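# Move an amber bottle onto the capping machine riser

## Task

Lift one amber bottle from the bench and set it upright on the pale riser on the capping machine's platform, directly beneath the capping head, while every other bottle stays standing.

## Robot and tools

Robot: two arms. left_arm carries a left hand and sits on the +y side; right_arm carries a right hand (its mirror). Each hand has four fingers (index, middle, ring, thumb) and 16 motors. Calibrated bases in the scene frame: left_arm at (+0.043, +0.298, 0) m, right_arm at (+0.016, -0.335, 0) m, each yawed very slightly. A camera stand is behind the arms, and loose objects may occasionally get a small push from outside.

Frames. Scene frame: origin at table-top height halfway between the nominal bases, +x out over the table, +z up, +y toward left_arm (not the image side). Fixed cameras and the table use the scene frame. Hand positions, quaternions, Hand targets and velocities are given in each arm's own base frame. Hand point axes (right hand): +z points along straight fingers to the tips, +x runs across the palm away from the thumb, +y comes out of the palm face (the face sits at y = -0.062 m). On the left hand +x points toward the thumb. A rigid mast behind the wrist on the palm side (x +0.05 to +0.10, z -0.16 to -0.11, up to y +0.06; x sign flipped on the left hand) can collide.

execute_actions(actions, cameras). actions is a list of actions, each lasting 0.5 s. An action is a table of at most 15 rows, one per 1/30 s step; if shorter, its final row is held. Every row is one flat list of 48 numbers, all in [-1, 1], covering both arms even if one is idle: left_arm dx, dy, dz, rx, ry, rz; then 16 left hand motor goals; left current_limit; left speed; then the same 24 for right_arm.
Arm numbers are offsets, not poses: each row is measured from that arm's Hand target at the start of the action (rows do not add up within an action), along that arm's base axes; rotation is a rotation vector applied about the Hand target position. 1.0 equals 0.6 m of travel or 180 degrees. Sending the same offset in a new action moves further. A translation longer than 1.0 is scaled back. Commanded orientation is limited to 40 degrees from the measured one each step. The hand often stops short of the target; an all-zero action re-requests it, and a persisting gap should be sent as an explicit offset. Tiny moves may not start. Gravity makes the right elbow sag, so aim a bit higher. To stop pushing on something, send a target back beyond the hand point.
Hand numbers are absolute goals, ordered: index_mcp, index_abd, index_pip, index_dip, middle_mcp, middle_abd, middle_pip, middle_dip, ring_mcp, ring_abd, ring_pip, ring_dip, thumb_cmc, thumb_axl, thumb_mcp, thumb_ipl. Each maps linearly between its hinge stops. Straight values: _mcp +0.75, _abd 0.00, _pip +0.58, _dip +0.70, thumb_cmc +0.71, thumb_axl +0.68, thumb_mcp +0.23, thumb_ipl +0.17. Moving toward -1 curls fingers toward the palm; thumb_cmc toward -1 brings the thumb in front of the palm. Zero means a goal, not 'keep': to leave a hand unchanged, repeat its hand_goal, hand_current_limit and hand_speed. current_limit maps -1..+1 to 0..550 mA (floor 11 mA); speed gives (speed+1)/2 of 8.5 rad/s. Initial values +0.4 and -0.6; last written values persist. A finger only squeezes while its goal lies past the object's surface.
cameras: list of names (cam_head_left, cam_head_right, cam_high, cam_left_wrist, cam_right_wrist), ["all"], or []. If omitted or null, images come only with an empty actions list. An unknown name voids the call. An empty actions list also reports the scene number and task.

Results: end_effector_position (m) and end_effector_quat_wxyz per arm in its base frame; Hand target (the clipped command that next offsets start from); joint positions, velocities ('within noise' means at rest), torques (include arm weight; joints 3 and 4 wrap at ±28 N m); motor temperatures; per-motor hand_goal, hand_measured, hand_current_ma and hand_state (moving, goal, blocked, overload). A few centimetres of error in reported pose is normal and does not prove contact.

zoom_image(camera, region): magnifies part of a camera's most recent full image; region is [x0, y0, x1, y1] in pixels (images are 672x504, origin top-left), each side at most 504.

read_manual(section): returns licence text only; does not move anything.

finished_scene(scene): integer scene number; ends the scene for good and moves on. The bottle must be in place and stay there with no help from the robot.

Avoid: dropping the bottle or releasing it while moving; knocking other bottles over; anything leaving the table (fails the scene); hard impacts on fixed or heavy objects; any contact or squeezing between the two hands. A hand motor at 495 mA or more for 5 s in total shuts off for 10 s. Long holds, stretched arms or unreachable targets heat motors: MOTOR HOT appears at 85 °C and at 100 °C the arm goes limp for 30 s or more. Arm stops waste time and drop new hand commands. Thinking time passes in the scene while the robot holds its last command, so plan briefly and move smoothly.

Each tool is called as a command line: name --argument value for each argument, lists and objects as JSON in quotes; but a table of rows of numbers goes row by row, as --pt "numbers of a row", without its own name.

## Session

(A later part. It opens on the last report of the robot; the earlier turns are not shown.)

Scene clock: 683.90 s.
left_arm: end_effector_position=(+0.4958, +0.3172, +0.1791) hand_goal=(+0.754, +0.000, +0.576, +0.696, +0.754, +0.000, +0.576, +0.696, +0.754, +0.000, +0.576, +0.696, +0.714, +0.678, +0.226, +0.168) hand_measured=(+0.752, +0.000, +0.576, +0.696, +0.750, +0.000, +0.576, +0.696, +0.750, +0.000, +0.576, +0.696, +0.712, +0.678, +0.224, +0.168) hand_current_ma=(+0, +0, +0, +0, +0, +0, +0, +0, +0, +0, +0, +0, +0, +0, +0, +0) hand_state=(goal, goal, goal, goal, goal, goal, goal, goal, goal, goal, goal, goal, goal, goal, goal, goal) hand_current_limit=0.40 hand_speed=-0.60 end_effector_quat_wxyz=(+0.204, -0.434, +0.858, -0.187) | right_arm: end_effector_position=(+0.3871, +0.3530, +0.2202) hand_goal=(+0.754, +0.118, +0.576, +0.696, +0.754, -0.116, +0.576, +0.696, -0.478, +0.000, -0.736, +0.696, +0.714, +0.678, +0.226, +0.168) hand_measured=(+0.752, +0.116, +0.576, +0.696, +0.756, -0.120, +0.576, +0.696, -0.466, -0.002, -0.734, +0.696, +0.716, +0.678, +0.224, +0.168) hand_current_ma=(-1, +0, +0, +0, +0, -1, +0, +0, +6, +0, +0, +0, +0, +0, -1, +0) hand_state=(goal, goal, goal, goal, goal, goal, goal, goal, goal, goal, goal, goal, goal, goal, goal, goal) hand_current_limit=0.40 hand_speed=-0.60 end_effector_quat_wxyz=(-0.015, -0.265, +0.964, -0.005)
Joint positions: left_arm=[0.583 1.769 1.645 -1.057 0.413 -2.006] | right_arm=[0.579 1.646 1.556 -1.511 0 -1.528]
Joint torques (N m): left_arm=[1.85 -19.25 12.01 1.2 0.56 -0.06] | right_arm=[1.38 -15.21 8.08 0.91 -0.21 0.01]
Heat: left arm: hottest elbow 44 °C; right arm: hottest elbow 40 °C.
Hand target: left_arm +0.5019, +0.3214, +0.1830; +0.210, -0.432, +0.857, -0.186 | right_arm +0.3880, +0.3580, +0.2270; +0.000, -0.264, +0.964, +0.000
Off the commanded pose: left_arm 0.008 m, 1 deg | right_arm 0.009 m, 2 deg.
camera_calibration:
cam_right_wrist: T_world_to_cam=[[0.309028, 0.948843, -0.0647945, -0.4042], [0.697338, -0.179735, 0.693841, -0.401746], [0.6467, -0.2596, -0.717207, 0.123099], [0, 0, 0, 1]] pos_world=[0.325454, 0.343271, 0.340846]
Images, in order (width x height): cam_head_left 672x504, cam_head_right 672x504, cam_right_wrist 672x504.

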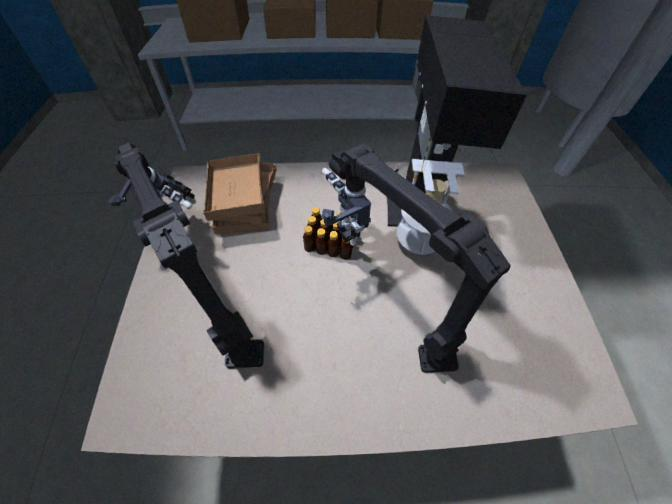

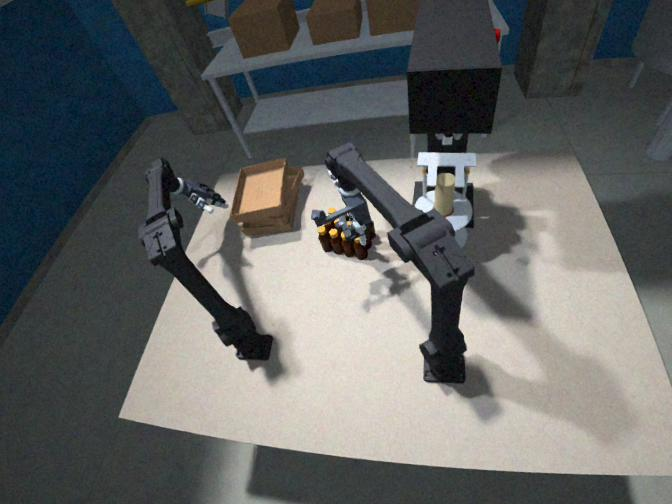

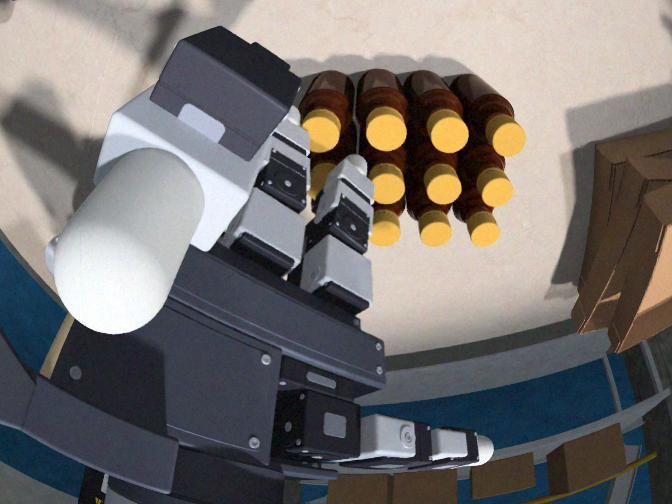

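execute_actions --actions '[[[0,0,0,0,0,0,0.754,0,0.576,0.696,0.754,0,0.576,0.696,0.754,0,0.576,0.696,0.714,0.678,0.226,0.168,0.4,-0.6,-0.0085,0.0045,-0.037,0,0,0,0.754,0.117,0.576,0.696,0.754,-0.117,0.576,0.696,-0.479,0,-0.737,0.696,0.714,0.678,0.226,0.168,0.4,-0.6]]]' --cameras '["cam_head_left", "cam_head_right", "cam_right_wrist"]'

zoom_image --camera "cam_head_right" --region '[320, 185, 380, 265]'

zoom_image --camera "cam_head_left" --region '[310, 185, 390, 265]'

zoom_image --camera "cam_right_wrist" --region '[240, 60, 440, 210]'

Scene clock: 728.20 s.
left_arm: end_effector_position=(+0.4958, +0.3172, +0.1791) hand_goal=(+0.754, +0.000, +0.576, +0.696, +0.754, +0.000, +0.576, +0.696, +0.754, +0.000, +0.576, +0.696, +0.714, +0.678, +0.226, +0.168) hand_measured=(+0.752, +0.000, +0.576, +0.696, +0.750, +0.000, +0.576, +0.696, +0.750, +0.000, +0.576, +0.696, +0.712, +0.678, +0.224, +0.168) hand_current_ma=(+0, +0, +0, +0, +0, +0, +0, +0, +0, +0, +0, +0, +0, +0, +0, +0) hand_state=(goal, goal, goal, goal, goal, goal, goal, goal, goal, goal, goal, goal, goal, goal, goal, goal) hand_current_limit=0.40 hand_speed=-0.60 end_effector_quat_wxyz=(+0.204, -0.434, +0.858, -0.187) | right_arm: end_effector_position=(+0.3851, +0.3539, +0.2159) hand_goal=(+0.754, +0.118, +0.576, +0.696, +0.754, -0.116, +0.576, +0.696, -0.478, +0.000, -0.736, +0.696, +0.714, +0.678, +0.226, +0.168) hand_measured=(+0.752, +0.114, +0.578, +0.698, +0.762, -0.124, +0.578, +0.696, -0.466, -0.002, -0.734, +0.696, +0.716, +0.678, +0.222, +0.168) hand_current_ma=(+0, -1, +1, +0, +3, -3, +0, +0, +6, +0, +0, +0, +0, +0, -1, +0) hand_state=(goal, goal, goal, goal, goal, goal, goal, goal, goal, goal, goal, goal, goal, goal, goal, goal) hand_current_limit=0.40 hand_speed=-0.60 end_effector_quat_wxyz=(+0.001, -0.263, +0.965, -0.001)
Joint positions: left_arm=[0.583 1.769 1.645 -1.057 0.413 -2.006] | right_arm=[0.584 1.623 1.514 -1.461 0.002 -1.52]
Joint torques (N m): left_arm=[1.79 -19.25 12.03 1.2 0.56 -0.06] | right_arm=[1.79 -13.1 6.69 1.32 -0.24 0.02]
Motor temperatures (°C): left_arm=[25 39 44 27 24 25] | right_arm=[32 33 37 25 24 27]
Heat: left arm: hottest elbow 44 °C; right arm: hottest elbow 37 °C.
Hand target: left_arm +0.5019, +0.3214, +0.1830; +0.210, -0.432, +0.857, -0.186 | right_arm +0.3829, +0.3607, +0.2048; +0.000, -0.264, +0.965, +0.000
Off the commanded pose: left_arm 0.008 m, 1 deg | right_arm 0.013 m, 0 deg.
camera_calibration:
cam_right_wrist: T_world_to_cam=[[0.314106, 0.948503, -0.0409833, -0.411689], [0.677033, -0.193526, 0.710053, -0.388105], [0.665556, -0.250779, -0.702955, 0.108046], [0, 0, 0, 1]] pos_world=[0.320163, 0.342476, 0.334654]
Images, in order (width x height): cam_head_left 672x504, cam_head_right 672x504, cam_right_wrist 672x504.

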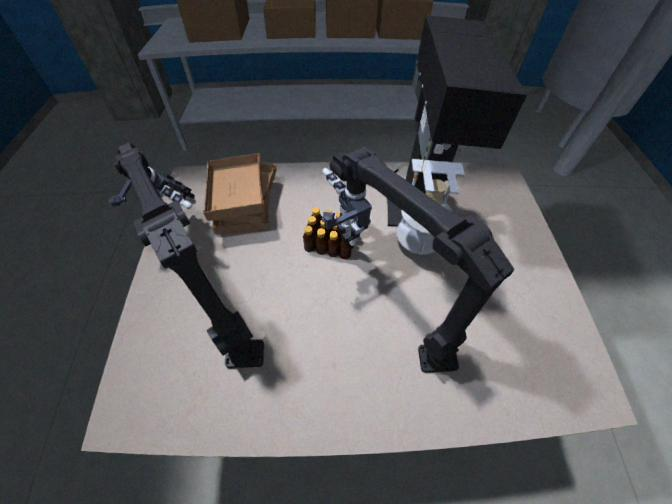

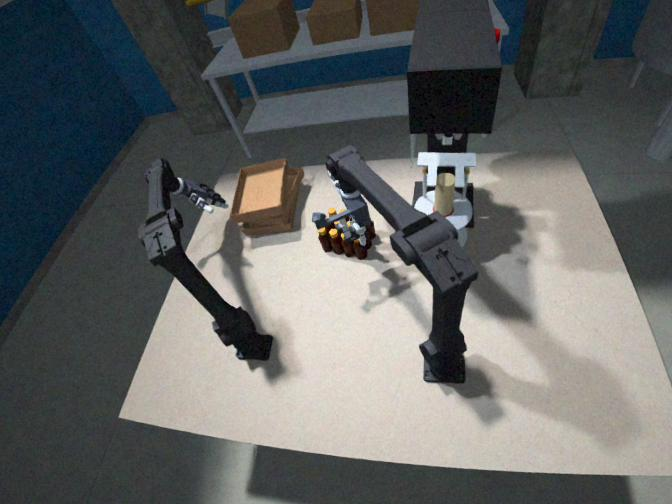

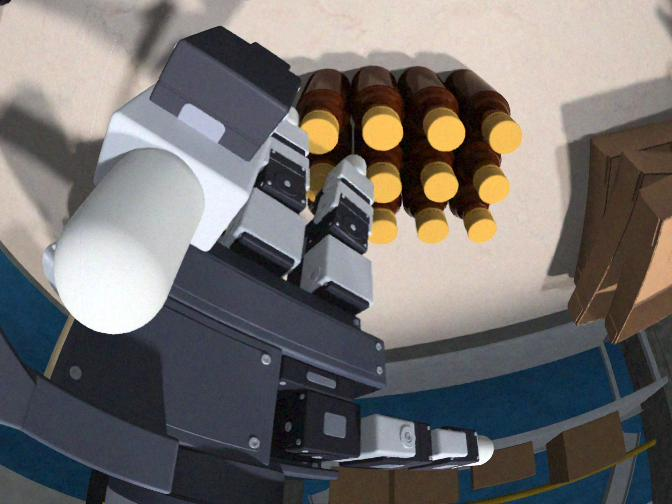

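Scaled by 6.300 from the camera's 672x504 image, which has a finer 960x720 frame.

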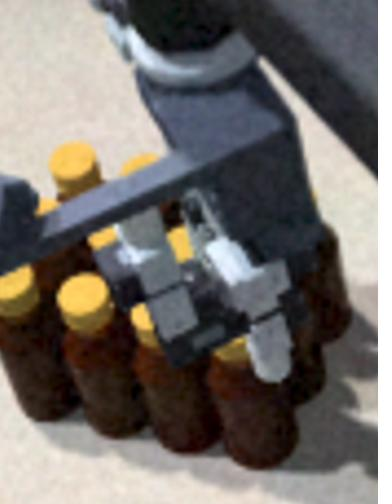

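Scaled by 6.300 from the camera's 672x504 image, which has a finer 960x720 frame.

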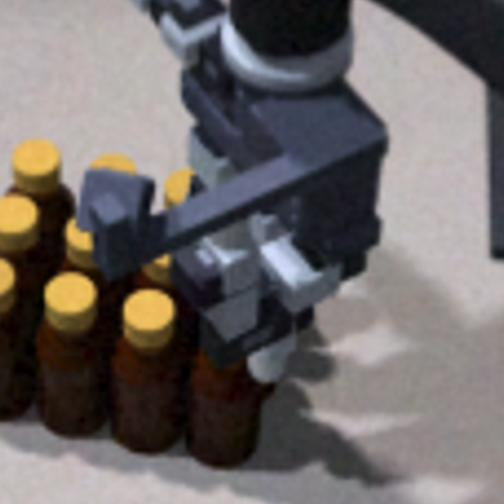

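Scaled by 2.520 from the camera's 672x504 image, which has a finer 960x720 frame.

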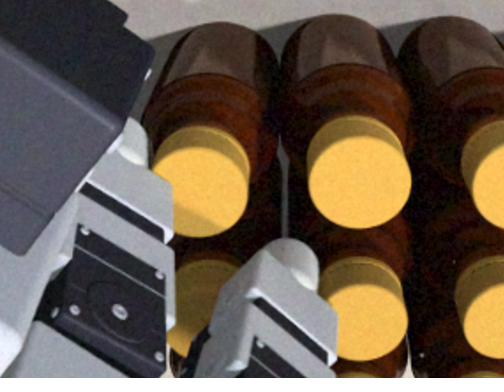

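execute_actions --actions '[[[0,0,0,0,0,0,0.754,0,0.576,0.696,0.754,0,0.576,0.696,0.754,0,0.576,0.696,0.714,0.678,0.226,0.168,0.4,-0.6,-0.013,0,-0.008,0,0,0,0.754,0.117,0.576,0.696,0.754,-0.117,0.576,0.696,-0.479,0,-0.737,0.696,0.714,0.678,0.226,0.168,0.4,-0.6]]]' --cameras '["cam_head_left", "cam_head_right", "cam_right_wrist"]'

zoom_image --camera "cam_right_wrist" --region '[240, 60, 440, 210]'

zoom_image --camera "cam_head_right" --region '[320, 185, 380, 265]'

zoom_image --camera "cam_head_left" --region '[310, 185, 390, 265]'

Scene clock: 760.63 s.
left_arm: end_effector_position=(+0.4958, +0.3172, +0.1791) hand_goal=(+0.754, +0.000, +0.576, +0.696, +0.754, +0.000, +0.576, +0.696, +0.754, +0.000, +0.576, +0.696, +0.714, +0.678, +0.226, +0.168) hand_measured=(+0.752, +0.000, +0.576, +0.696, +0.750, +0.000, +0.576, +0.696, +0.750, +0.000, +0.576, +0.696, +0.712, +0.678, +0.224, +0.168) hand_current_ma=(+0, +0, +0, +0, +0, +0, +0, +0, +0, +0, +0, +0, +0, +0, +0, +0) hand_state=(goal, goal, goal, goal, goal, goal, goal, goal, goal, goal, goal, goal, goal, goal, goal, goal) hand_current_limit=0.40 hand_speed=-0.60 end_effector_quat_wxyz=(+0.204, -0.434, +0.858, -0.187) | right_arm: end_effector_position=(+0.3819, +0.3542, +0.2156) hand_goal=(+0.754, +0.118, +0.576, +0.696, +0.754, -0.116, +0.576, +0.696, -0.478, +0.000, -0.736, +0.696, +0.714, +0.678, +0.226, +0.168) hand_measured=(+0.752, +0.114, +0.578, +0.698, +0.770, -0.114, +0.580, +0.694, -0.466, -0.002, -0.734, +0.696, +0.716, +0.678, +0.222, +0.168) hand_current_ma=(+0, -1, +1, +0, +12, +0, +1, +0, +6, +0, +0, +0, +0, +0, -1, +0) hand_state=(goal, goal, goal, goal, goal, goal, goal, goal, goal, goal, goal, goal, goal, goal, goal, goal) hand_current_limit=0.40 hand_speed=-0.60 end_effector_quat_wxyz=(+0.010, -0.261, +0.965, +0.001)
Joint positions: left_arm=[0.583 1.769 1.645 -1.057 0.413 -2.006] | right_arm=[0.589 1.603 1.488 -1.435 0.005 -1.509]
Joint torques (N m): left_arm=[1.85 -19.31 12.03 1.2 0.56 -0.06] | right_arm=[2.08 -12.63 6.3 0.98 -0.38 -0.01]
Heat: left arm: hottest elbow 45 °C; right arm: hottest elbow 35 °C.
Hand target: left_arm +0.5019, +0.3214, +0.1830; +0.210, -0.432, +0.857, -0.186 | right_arm +0.3751, +0.3608, +0.2001; +0.000, -0.264, +0.965, +0.000
Off the commanded pose: left_arm 0.008 m, 1 deg | right_arm 0.018 m, 1 deg.
camera_calibration:
cam_right_wrist: T_world_to_cam=[[0.319439, 0.947194, -0.027955, -0.415313], [0.663369, -0.202459, 0.720383, -0.379395], [0.676683, -0.248663, -0.693013, 0.102972], [0, 0, 0, 1]] pos_world=[0.314667, 0.342175, 0.333061]
Images, in order (width x height): cam_head_left 672x504, cam_head_right 672x504, cam_right_wrist 672x504.

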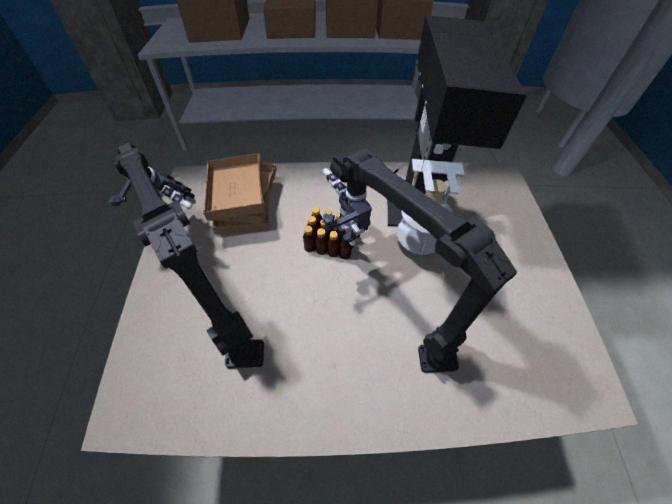

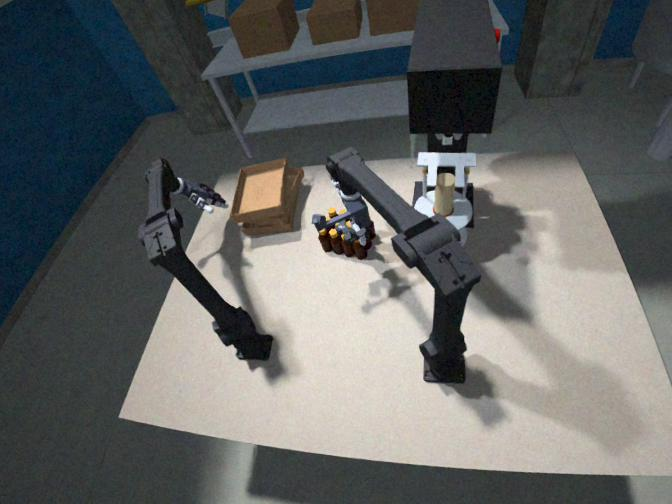

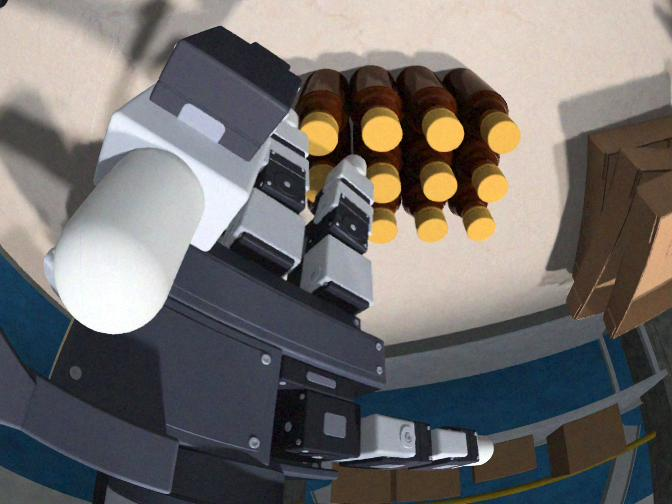

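Scaled by 2.520 from the camera's 672x504 image, which has a finer 960x720 frame.

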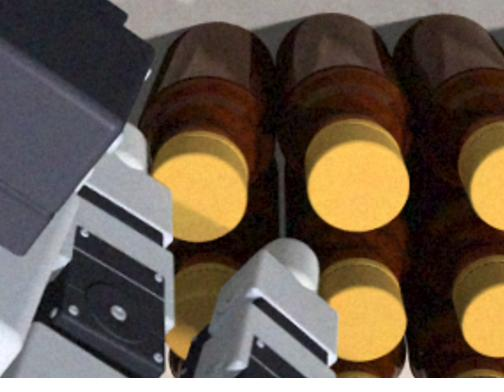

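Scaled by 6.300 from the camera's 672x504 image, which has a finer 960x720 frame.

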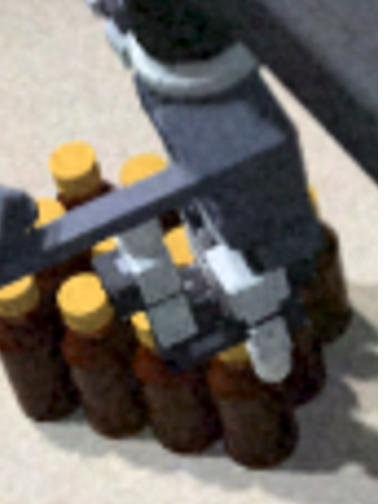

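Scaled by 6.300 from the camera's 672x504 image, which has a finer 960x720 frame.

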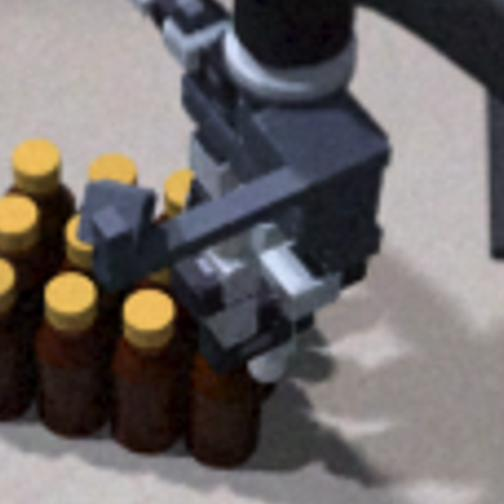

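execute_actions --actions '[[[0,0,0,0,0,0,0.754,0,0.576,0.696,0.754,0,0.576,0.696,0.754,0,0.576,0.696,0.714,0.678,0.226,0.168,0.4,-0.6,-0.0067,-0.01,-0.0167,0,0,0,0.754,0.117,0.576,0.696,0.754,-0.117,0.576,0.696,-0.479,0,-0.737,0.696,0.714,0.678,0.226,0.168,0.4,-0.6]]]' --cameras '["cam_head_left", "cam_head_right", "cam_right_wrist"]'

zoom_image --camera "cam_right_wrist" --region '[240, 60, 440, 210]'

zoom_image --camera "cam_head_right" --region '[320, 185, 380, 265]'

zoom_image --camera "cam_head_left" --region '[310, 185, 390, 265]'

Scene clock: 813.37 s.
left_arm: end_effector_position=(+0.4958, +0.3172, +0.1791) hand_goal=(+0.754, +0.000, +0.576, +0.696, +0.754, +0.000, +0.576, +0.696, +0.754, +0.000, +0.576, +0.696, +0.714, +0.678, +0.226, +0.168) hand_measured=(+0.752, +0.000, +0.576, +0.696, +0.750, +0.000, +0.576, +0.696, +0.750, +0.000, +0.576, +0.696, +0.712, +0.678, +0.224, +0.168) hand_current_ma=(+0, +0, +0, +0, +0, +0, +0, +0, +0, +0, +0, +0, +0, +0, +0, +0) hand_state=(goal, goal, goal, goal, goal, goal, goal, goal, goal, goal, goal, goal, goal, goal, goal, goal) hand_current_limit=0.40 hand_speed=-0.60 end_effector_quat_wxyz=(+0.204, -0.434, +0.858, -0.187) | right_arm: end_effector_position=(+0.3787, +0.3519, +0.2151) hand_goal=(+0.754, +0.118, +0.576, +0.696, +0.754, -0.116, +0.576, +0.696, -0.478, +0.000, -0.736, +0.696, +0.714, +0.678, +0.226, +0.168) hand_measured=(+0.752, +0.114, +0.578, +0.698, +0.770, -0.102, +0.580, +0.692, -0.466, -0.002, -0.734, +0.696, +0.716, +0.678, +0.222, +0.168) hand_current_ma=(+0, -1, +1, +0, +13, +7, +1, -1, +6, +0, +0, +0, +0, +0, -1, +0) hand_state=(goal, goal, goal, goal, goal, goal, goal, goal, goal, goal, goal, goal, goal, goal, goal, goal) hand_current_limit=0.40 hand_speed=-0.60 end_effector_quat_wxyz=(+0.023, -0.261, +0.965, +0.005)
Joint positions: left_arm=[0.583 1.769 1.645 -1.057 0.413 -2.006] | right_arm=[0.589 1.577 1.453 -1.401 0.005 -1.509]
Joint torques (N m): left_arm=[1.79 -19.31 12.03 1.2 0.56 -0.06] | right_arm=[1.49 -11.52 5.63 0.9 -0.38 -0.04]
Heat: left arm: hottest elbow 45 °C; right arm: hottest elbow 34 °C.
Hand target: left_arm +0.5019, +0.3214, +0.1830; +0.210, -0.432, +0.857, -0.186 | right_arm +0.3711, +0.3547, +0.1901; +0.000, -0.264, +0.964, +0.000
Off the commanded pose: left_arm 0.008 m, 1 deg | right_arm 0.026 m, 3 deg.
camera_calibration:
cam_right_wrist: T_world_to_cam=[[0.319845, 0.947436, -0.0079665, -0.416784], [0.647768, -0.212529, 0.731593, -0.370288], [0.691445, -0.239157, -0.681695, 0.0928363], [0, 0, 0, 1]] pos_world=[0.308976, 0.338381, 0.330866]
Images, in order (width x height): cam_head_left 672x504, cam_head_right 672x504, cam_right_wrist 672x504.

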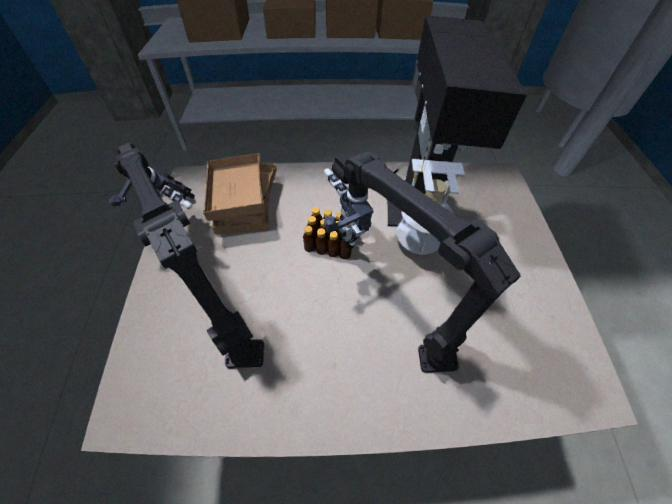

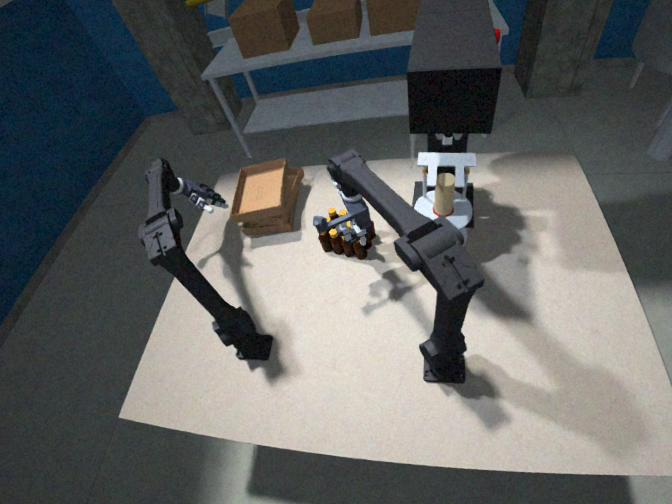

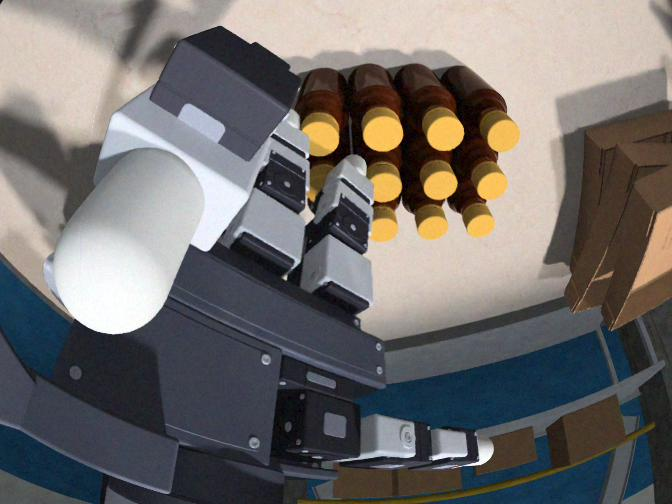

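Scaled by 2.520 from the camera's 672x504 image, which has a finer 960x720 frame.

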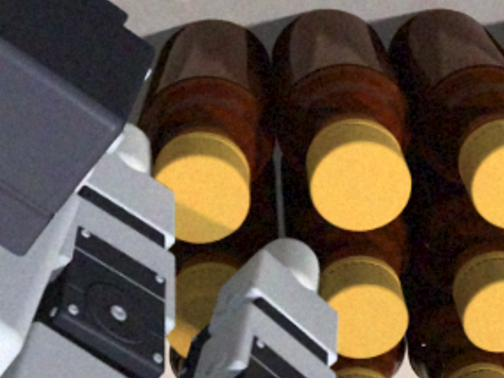

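Scaled by 6.300 from the camera's 672x504 image, which has a finer 960x720 frame.

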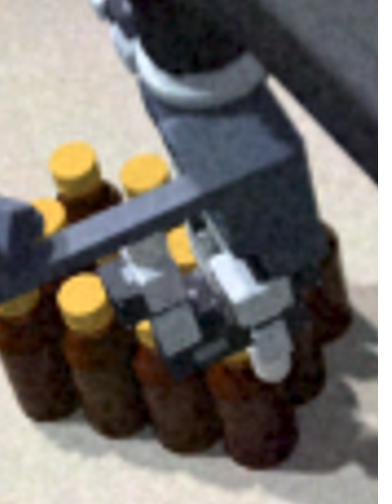

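Scaled by 6.300 from the camera's 672x504 image, which has a finer 960x720 frame.

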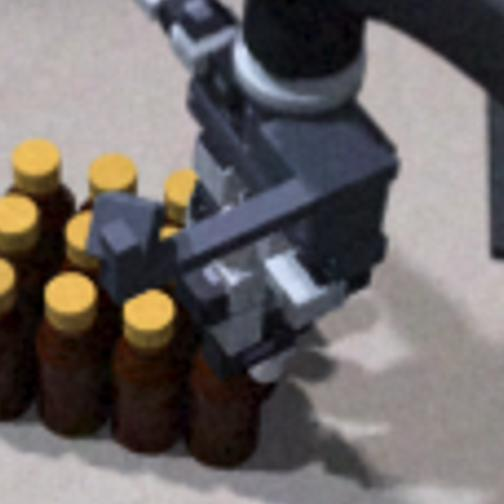

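execute_actions --actions '[[[0,0,0,0,0,0,0.754,0,0.576,0.696,0.754,0,0.576,0.696,0.754,0,0.576,0.696,0.714,0.678,0.226,0.168,0.4,-0.6,0.014,0.003,0.1,0,0,0,0.754,0.117,0.576,0.696,0.754,-0.14,0.576,0.696,-0.479,0,-0.737,0.696,0.714,0.678,0.226,0.168,0.4,-0.6]]]' --cameras '["cam_head_left", "cam_head_right", "cam_right_wrist"]'

zoom_image --camera "cam_right_wrist" --region '[240, 60, 440, 210]'

zoom_image --camera "cam_head_right" --region '[320, 185, 380, 265]'

zoom_image --camera "cam_head_left" --region '[310, 185, 390, 265]'

Scene clock: 990.57 s.
left_arm: end_effector_position=(+0.4958, +0.3172, +0.1791) hand_goal=(+0.754, +0.000, +0.576, +0.696, +0.754, +0.000, +0.576, +0.696, +0.754, +0.000, +0.576, +0.696, +0.714, +0.678, +0.226, +0.168) hand_measured=(+0.752, +0.000, +0.576, +0.696, +0.750, +0.000, +0.576, +0.696, +0.750, +0.000, +0.576, +0.696, +0.712, +0.678, +0.224, +0.168) hand_current_ma=(+0, +0, +0, +0, +0, +0, +0, +0, +0, +0, +0, +0, +0, +0, +0, +0) hand_state=(goal, goal, goal, goal, goal, goal, goal, goal, goal, goal, goal, goal, goal, goal, goal, goal) hand_current_limit=0.40 hand_speed=-0.60 end_effector_quat_wxyz=(+0.204, -0.434, +0.858, -0.187) | right_arm: end_effector_position=(+0.3700, +0.3471, +0.2347) hand_goal=(+0.754, +0.118, +0.576, +0.696, +0.754, -0.140, +0.576, +0.696, -0.478, +0.000, -0.736, +0.696, +0.714, +0.678, +0.226, +0.168) hand_measured=(+0.754, +0.120, +0.578, +0.698, +0.756, -0.136, +0.578, +0.692, -0.466, -0.002, -0.734, +0.696, +0.716, +0.678, +0.222, +0.168) hand_current_ma=(+0, +0, +1, +0, +0, +1, +0, -1, +6, +0, +0, +0, +0, +0, -1, +0) hand_state=(goal, goal, goal, goal, goal, goal, goal, goal, goal, goal, goal, goal, goal, goal, goal, goal) hand_current_limit=0.40 hand_speed=-0.60 end_effector_quat_wxyz=(-0.014, -0.261, +0.965, -0.005)
Joint positions: left_arm=[0.583 1.769 1.645 -1.057 0.413 -2.006] | right_arm=[0.589 1.595 1.531 -1.537 0 -1.509]
Joint torques (N m): left_arm=[1.85 -19.25 12.03 1.21 0.56 -0.06] | right_arm=[0.85 -12.75 12.56 -0.03 -0.21 -0.11]
Motor temperatures (°C): left_arm=[25 39 47 26 23 25] | right_arm=[31 31 32 24 25 26]
Heat: left arm: hottest elbow 47 °C; right arm: hottest elbow 32 °C.
Hand target: left_arm +0.5019, +0.3214, +0.1830; +0.210, -0.432, +0.857, -0.186 | right_arm +0.3795, +0.3565, +0.2500; +0.000, -0.264, +0.965, +0.000
Off the commanded pose: left_arm 0.008 m, 1 deg | right_arm 0.020 m, 2 deg.
camera_calibration:
cam_right_wrist: T_world_to_cam=[[0.317424, 0.946073, -0.0647154, -0.394625], [0.694566, -0.185491, 0.695105, -0.398185], [0.645616, -0.265593, -0.715989, 0.145261], [0, 0, 0, 1]] pos_world=[0.308047, 0.338065, 0.355247]
Images, in order (width x height): cam_head_left 672x504, cam_head_right 672x504, cam_right_wrist 672x504.

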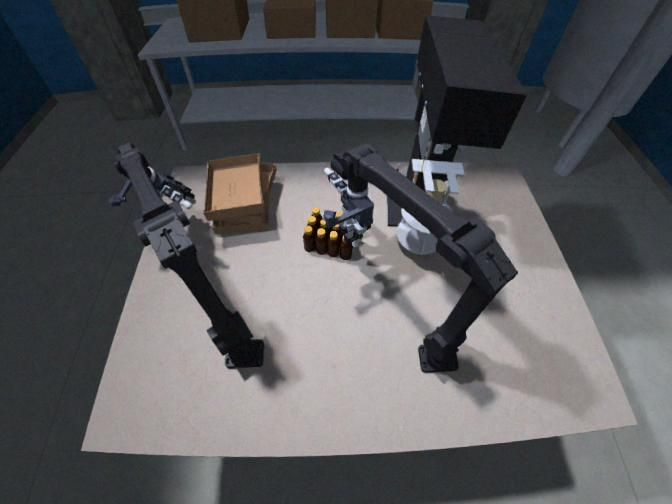

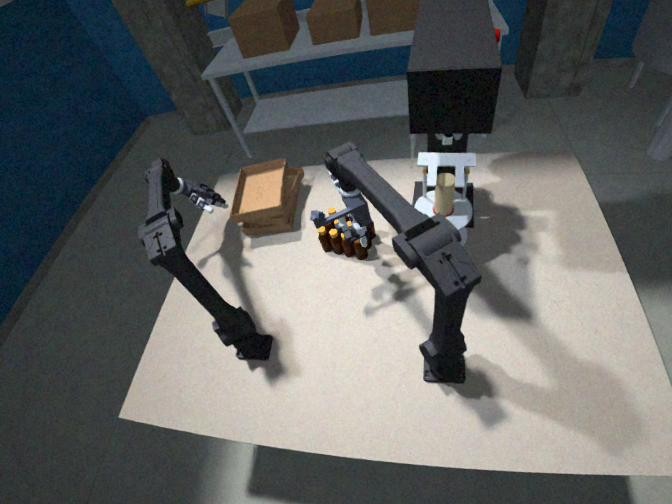

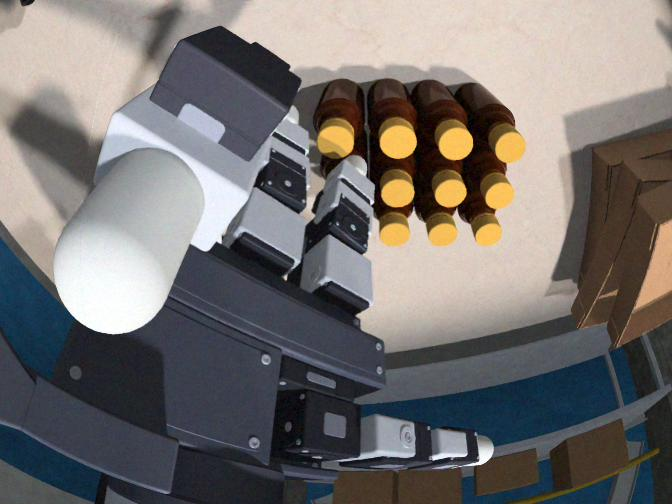

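Scaled by 2.520 from the camera's 672x504 image, which has a finer 960x720 frame.

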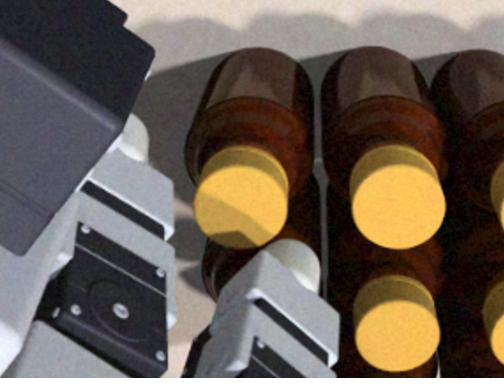

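Scaled by 6.300 from the camera's 672x504 image, which has a finer 960x720 frame.

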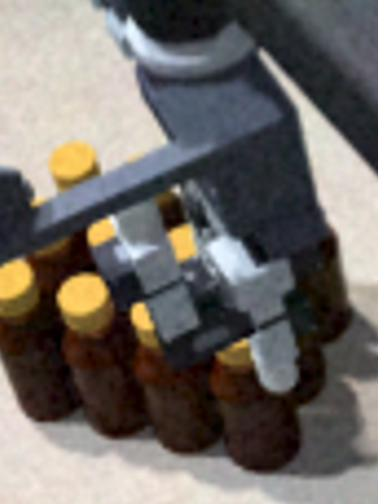

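Scaled by 6.300 from the camera's 672x504 image, which has a finer 960x720 frame.

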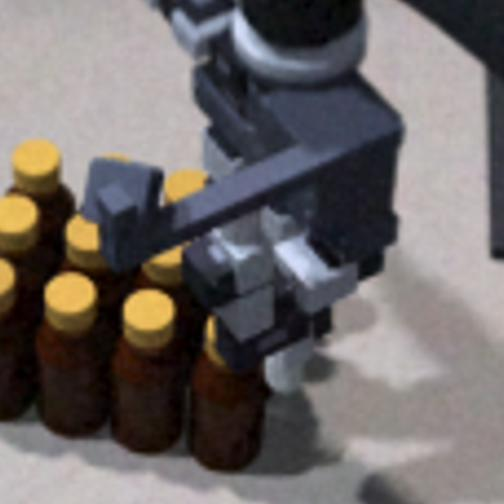

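execute_actions --actions '[[[0,0,0,0,0,0,0.754,0,0.576,0.696,0.754,0,0.576,0.696,0.754,0,0.576,0.696,0.714,0.678,0.226,0.168,0.4,-0.6,0.004,0.001,-0.02,0,0,0,0.754,0.117,0.576,0.696,0.754,-0.14,0.576,0.696,-0.479,0,-0.737,0.696,0.714,0.678,0.226,0.168,0.4,-0.6]]]' --cameras '["cam_right_wrist"]'

zoom_image --camera "cam_right_wrist" --region '[240, 60, 440, 210]'

Scene clock: 1008.33 s.
left_arm: end_effector_position=(+0.4958, +0.3172, +0.1791) hand_goal=(+0.754, +0.000, +0.576, +0.696, +0.754, +0.000, +0.576, +0.696, +0.754, +0.000, +0.576, +0.696, +0.714, +0.678, +0.226, +0.168) hand_measured=(+0.752, +0.000, +0.576, +0.696, +0.750, +0.000, +0.576, +0.696, +0.750, +0.000, +0.576, +0.696, +0.712, +0.678, +0.224, +0.168) hand_current_ma=(+0, +0, +0, +0, +0, +0, +0, +0, +0, +0, +0, +0, +0, +0, +0, +0) hand_state=(goal, goal, goal, goal, goal, goal, goal, goal, goal, goal, goal, goal, goal, goal, goal, goal) hand_current_limit=0.40 hand_speed=-0.60 end_effector_quat_wxyz=(+0.204, -0.434, +0.858, -0.187) | right_arm: end_effector_position=(+0.3720, +0.3485, +0.2299) hand_goal=(+0.754, +0.118, +0.576, +0.696, +0.754, -0.140, +0.576, +0.696, -0.478, +0.000, -0.736, +0.696, +0.714, +0.678, +0.226, +0.168) hand_measured=(+0.754, +0.120, +0.578, +0.698, +0.756, -0.136, +0.578, +0.692, -0.466, -0.002, -0.734, +0.696, +0.716, +0.678, +0.222, +0.168) hand_current_ma=(+0, +0, +1, +0, +0, +1, +0, -1, +6, +0, +0, +0, +0, +0, -1, +0) hand_state=(goal, goal, goal, goal, goal, goal, goal, goal, goal, goal, goal, goal, goal, goal, goal, goal) hand_current_limit=0.40 hand_speed=-0.60 end_effector_quat_wxyz=(-0.016, -0.261, +0.965, -0.006)
Joint positions: left_arm=[0.583 1.769 1.645 -1.057 0.413 -2.006] | right_arm=[0.589 1.605 1.531 -1.531 0 -1.509]
Joint torques (N m): left_arm=[1.85 -19.31 12.01 1.2 0.56 -0.06] | right_arm=[0.85 -12.63 10.84 0.76 -0.22 -0.15]
Heat: left arm: hottest elbow 47 °C; right arm: hottest elbow 35 °C.
Hand target: left_arm +0.5019, +0.3214, +0.1830; +0.210, -0.432, +0.857, -0.186 | right_arm +0.3818, +0.3570, +0.2380; +0.000, -0.264, +0.965, +0.000
Off the commanded pose: left_arm 0.008 m, 1 deg | right_arm 0.015 m, 2 deg.
camera_calibration:
cam_right_wrist: T_world_to_cam=[[0.31715, 0.945911, -0.0683207, -0.395912], [0.697173, -0.183701, 0.692967, -0.397145], [0.642935, -0.267406, -0.717725, 0.142934], [0, 0, 0, 1]] pos_world=[0.310545, 0.339764, 0.350747]
Images, in order (width x height): cam_right_wrist 672x504.

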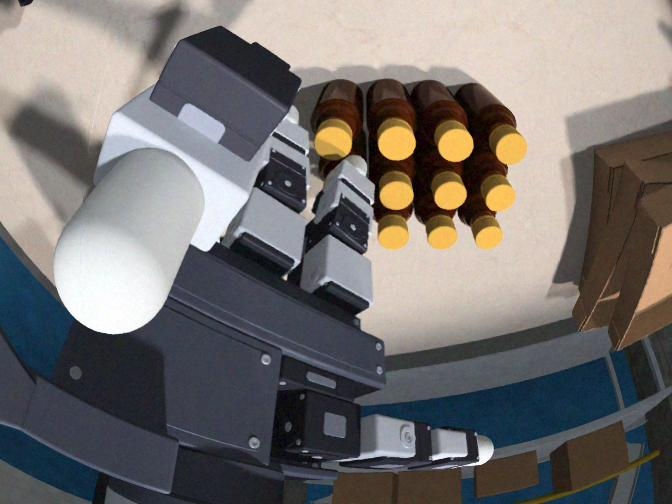

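Scaled by 2.520 from the camera's 672x504 image, which has a finer 960x720 frame.

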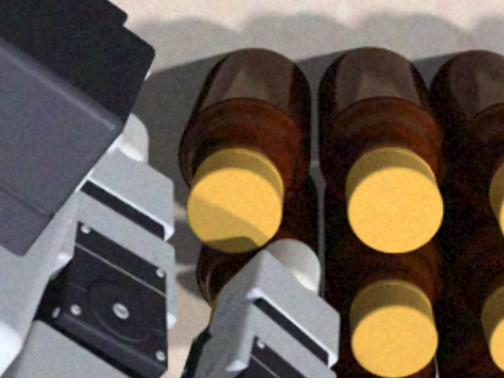

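execute_actions --actions '[[[0,0,0,0,0,0,0.754,0,0.576,0.696,0.754,0,0.576,0.696,0.754,0,0.576,0.696,0.714,0.678,0.226,0.168,0.4,-0.6,0.008,0.004,-0.02,0,0,0,0.754,0.117,0.576,0.696,0.754,-0.14,0.576,0.696,-0.479,0,-0.737,0.696,0.714,0.678,0.226,0.168,0.4,-0.6]]]' --cameras '["cam_right_wrist"]'

zoom_image --camera "cam_right_wrist" --region '[240, 60, 440, 210]'

Scene clock: 1023.43 s.
left_arm: end_effector_position=(+0.4958, +0.3172, +0.1791) hand_goal=(+0.754, +0.000, +0.576, +0.696, +0.754, +0.000, +0.576, +0.696, +0.754, +0.000, +0.576, +0.696, +0.714, +0.678, +0.226, +0.168) hand_measured=(+0.752, +0.000, +0.576, +0.696, +0.750, +0.000, +0.576, +0.696, +0.750, +0.000, +0.576, +0.696, +0.712, +0.678, +0.224, +0.168) hand_current_ma=(+0, +0, +0, +0, +0, +0, +0, +0, +0, +0, +0, +0, +0, +0, +0, +0) hand_state=(goal, goal, goal, goal, goal, goal, goal, goal, goal, goal, goal, goal, goal, goal, goal, goal) hand_current_limit=0.40 hand_speed=-0.60 end_effector_quat_wxyz=(+0.204, -0.434, +0.858, -0.187) | right_arm: end_effector_position=(+0.3792, +0.3533, +0.2216) hand_goal=(+0.754, +0.118, +0.576, +0.696, +0.754, -0.140, +0.576, +0.696, -0.478, +0.000, -0.736, +0.696, +0.714, +0.678, +0.226, +0.168) hand_measured=(+0.754, +0.120, +0.578, +0.698, +0.756, -0.136, +0.578, +0.692, -0.466, -0.002, -0.734, +0.696, +0.716, +0.678, +0.222, +0.168) hand_current_ma=(+0, +0, +1, +0, +0, +1, +0, -1, +6, +0, +0, +0, +0, +0, -1, +0) hand_state=(goal, goal, goal, goal, goal, goal, goal, goal, goal, goal, goal, goal, goal, goal, goal, goal) hand_current_limit=0.40 hand_speed=-0.60 end_effector_quat_wxyz=(-0.012, -0.261, +0.965, -0.004)
Joint positions: left_arm=[0.583 1.769 1.645 -1.057 0.413 -2.006] | right_arm=[0.589 1.623 1.531 -1.503 0 -1.509]
Joint torques (N m): left_arm=[1.85 -19.31 12.03 1.21 0.56 -0.06] | right_arm=[1.08 -12.92 9.95 0.79 -0.21 -0.15]
Heat: left arm: hottest elbow 47 °C; right arm: hottest elbow 36 °C.
Hand target: left_arm +0.5019, +0.3214, +0.1830; +0.210, -0.432, +0.857, -0.186 | right_arm +0.3867, +0.3595, +0.2260; +0.000, -0.264, +0.965, +0.000
Off the commanded pose: left_arm 0.008 m, 1 deg | right_arm 0.011 m, 1 deg.
camera_calibration:
cam_right_wrist: T_world_to_cam=[[0.317664, 0.946252, -0.0607999, -0.405219], [0.691691, -0.187392, 0.697458, -0.39308], [0.648578, -0.263612, -0.714041, 0.129305], [0, 0, 0, 1]] pos_world=[0.316749, 0.343866, 0.341848]
Images, in order (width x height): cam_right_wrist 672x504.

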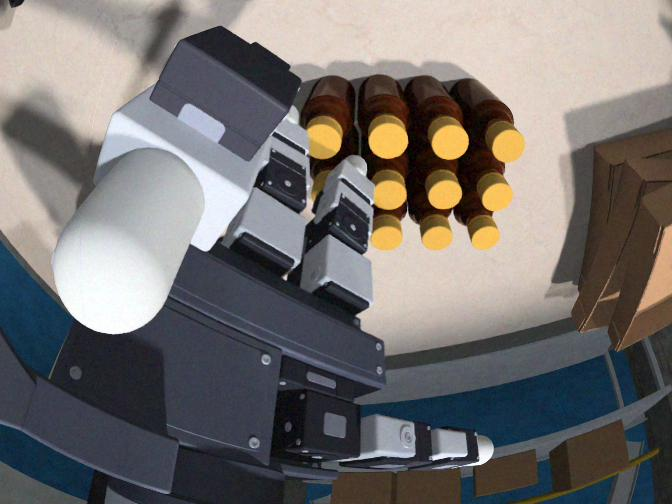

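Scaled by 2.520 from the camera's 672x504 image, which has a finer 960x720 frame.

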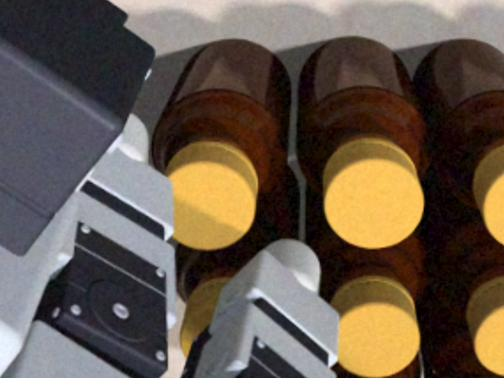

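execute_actions --actions '[[[0,0,0,0,0,0,0.754,0,0.576,0.696,0.754,0,0.576,0.696,0.754,0,0.576,0.696,0.714,0.678,0.226,0.168,0.4,-0.6,0,0,0,0,0,0,0.754,-0.06,0.576,0.696,0.754,0.06,0.576,0.696,-0.479,0,-0.737,0.696,0.714,0.678,0.226,0.168,0.4,-0.95]],[[0,0,0,0,0,0,0.754,0,0.576,0.696,0.754,0,0.576,0.696,0.754,0,0.576,0.696,0.714,0.678,0.226,0.168,0.4,-0.6,0,0,0,0,0,0,0.754,-0.13,0.576,0.696,0.754,0.13,0.576,0.696,-0.479,0,-0.737,0.696,0.714,0.678,0.226,0.168,0.4,-0.95]]]' --cameras '["cam_right_wrist","cam_head_left","cam_head_right"]'

zoom_image --camera "cam_right_wrist" --region '[240, 60, 440, 210]'

zoom_image --camera "cam_head_right" --region '[320, 185, 380, 265]'

zoom_image --camera "cam_head_left" --region '[310, 185, 390, 265]'

Scene clock: 1058.00 s.
left_arm: end_effector_position=(+0.4958, +0.3172, +0.1791) hand_goal=(+0.754, +0.000, +0.576, +0.696, +0.754, +0.000, +0.576, +0.696, +0.754, +0.000, +0.576, +0.696, +0.714, +0.678, +0.226, +0.168) hand_measured=(+0.752, +0.000, +0.576, +0.696, +0.750, +0.000, +0.576, +0.696, +0.750, +0.000, +0.576, +0.696, +0.712, +0.678, +0.224, +0.168) hand_current_ma=(+0, +0, +0, +0, +0, +0, +0, +0, +0, +0, +0, +0, +0, +0, +0, +0) hand_state=(goal, goal, goal, goal, goal, goal, goal, goal, goal, goal, goal, goal, goal, goal, goal, goal) hand_current_limit=0.40 hand_speed=-0.60 end_effector_quat_wxyz=(+0.204, -0.434, +0.858, -0.187) | right_arm: end_effector_position=(+0.3792, +0.3533, +0.2216) hand_goal=(+0.754, -0.130, +0.576, +0.696, +0.754, +0.130, +0.576, +0.696, -0.478, +0.000, -0.736, +0.696, +0.714, +0.678, +0.226, +0.168) hand_measured=(+0.754, -0.002, +0.578, +0.698, +0.756, -0.018, +0.578, +0.694, -0.466, -0.002, -0.734, +0.696, +0.716, +0.678, +0.222, +0.168) hand_current_ma=(+0, +269, +0, +0, +0, -294, +0, +0, +6, +0, +0, +0, +0, +0, -1, +0) hand_state=(goal, moving, goal, goal, goal, moving, goal, goal, goal, goal, goal, goal, goal, goal, goal, goal) hand_current_limit=0.40 hand_speed=-0.95 end_effector_quat_wxyz=(-0.012, -0.261, +0.965, -0.004)
Joint positions: left_arm=[0.583 1.769 1.645 -1.057 0.413 -2.006] | right_arm=[0.589 1.623 1.531 -1.503 0 -1.509]
Joint torques (N m): left_arm=[1.85 -19.25 12.01 1.2 0.56 -0.06] | right_arm=[0.97 -13.39 9.87 0.84 -0.21 -0.15]
Motor temperatures (°C): left_arm=[25 39 47 26 23 25] | right_arm=[31 31 37 24 24 26]
Heat: left arm: hottest elbow 47 °C; right arm: hottest elbow 37 °C.
Hand target: left_arm +0.5019, +0.3214, +0.1830; +0.210, -0.432, +0.857, -0.186 | right_arm +0.3867, +0.3595, +0.2260; +0.000, -0.264, +0.965, +0.000
Off the commanded pose: left_arm 0.008 m, 1 deg | right_arm 0.011 m, 1 deg.
camera_calibration:
cam_right_wrist: T_world_to_cam=[[0.317664, 0.946252, -0.0607999, -0.405219], [0.691691, -0.187392, 0.697458, -0.39308], [0.648578, -0.263612, -0.714041, 0.129305], [0, 0, 0, 1]] pos_world=[0.316749, 0.343866, 0.341848]
Images, in order (width x height): cam_head_left 672x504, cam_head_right 672x504, cam_right_wrist 672x504.

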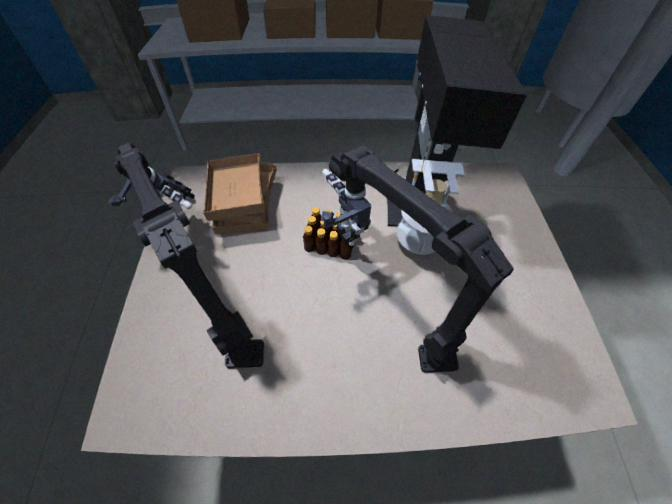

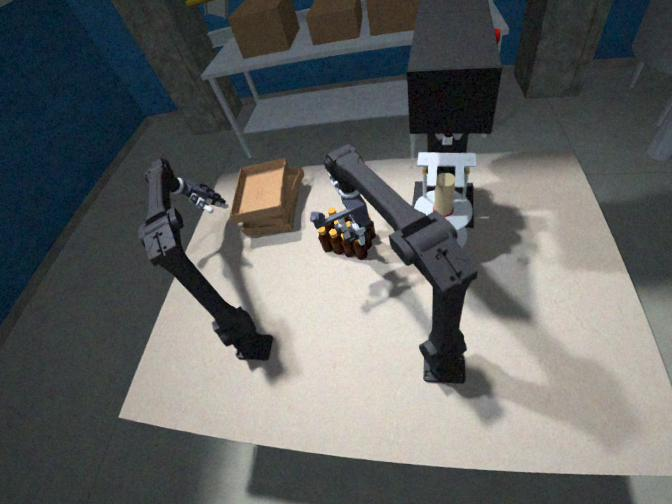

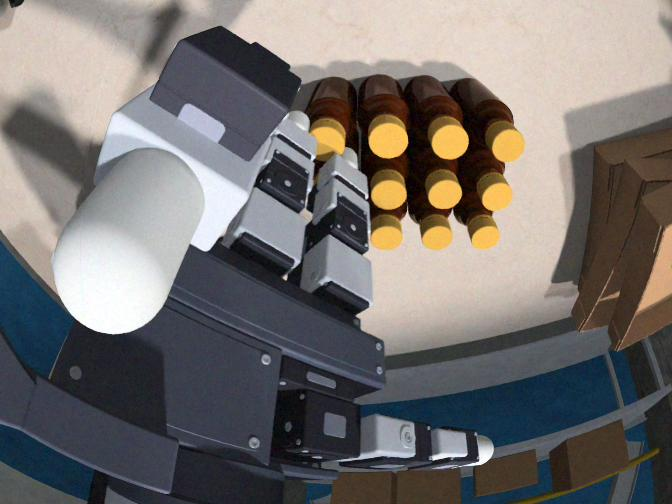

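Scaled by 2.520 from the camera's 672x504 image, which has a finer 960x720 frame.

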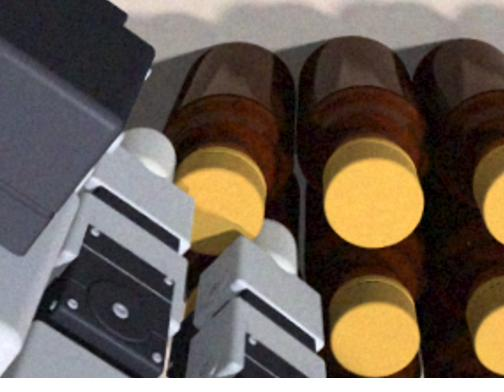

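Scaled by 6.300 from the camera's 672x504 image, which has a finer 960x720 frame.

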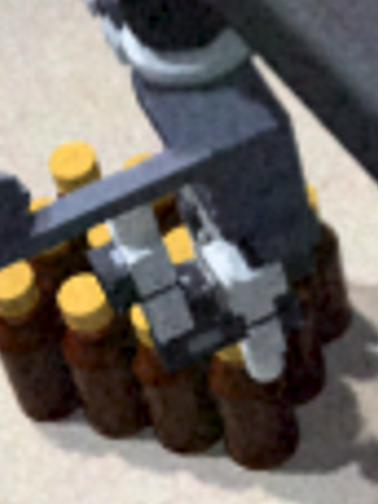

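Scaled by 6.300 from the camera's 672x504 image, which has a finer 960x720 frame.

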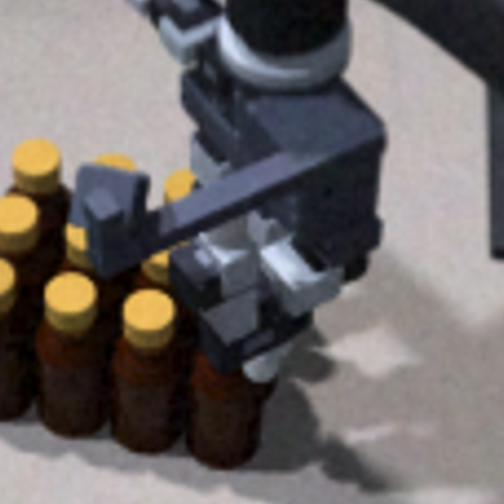

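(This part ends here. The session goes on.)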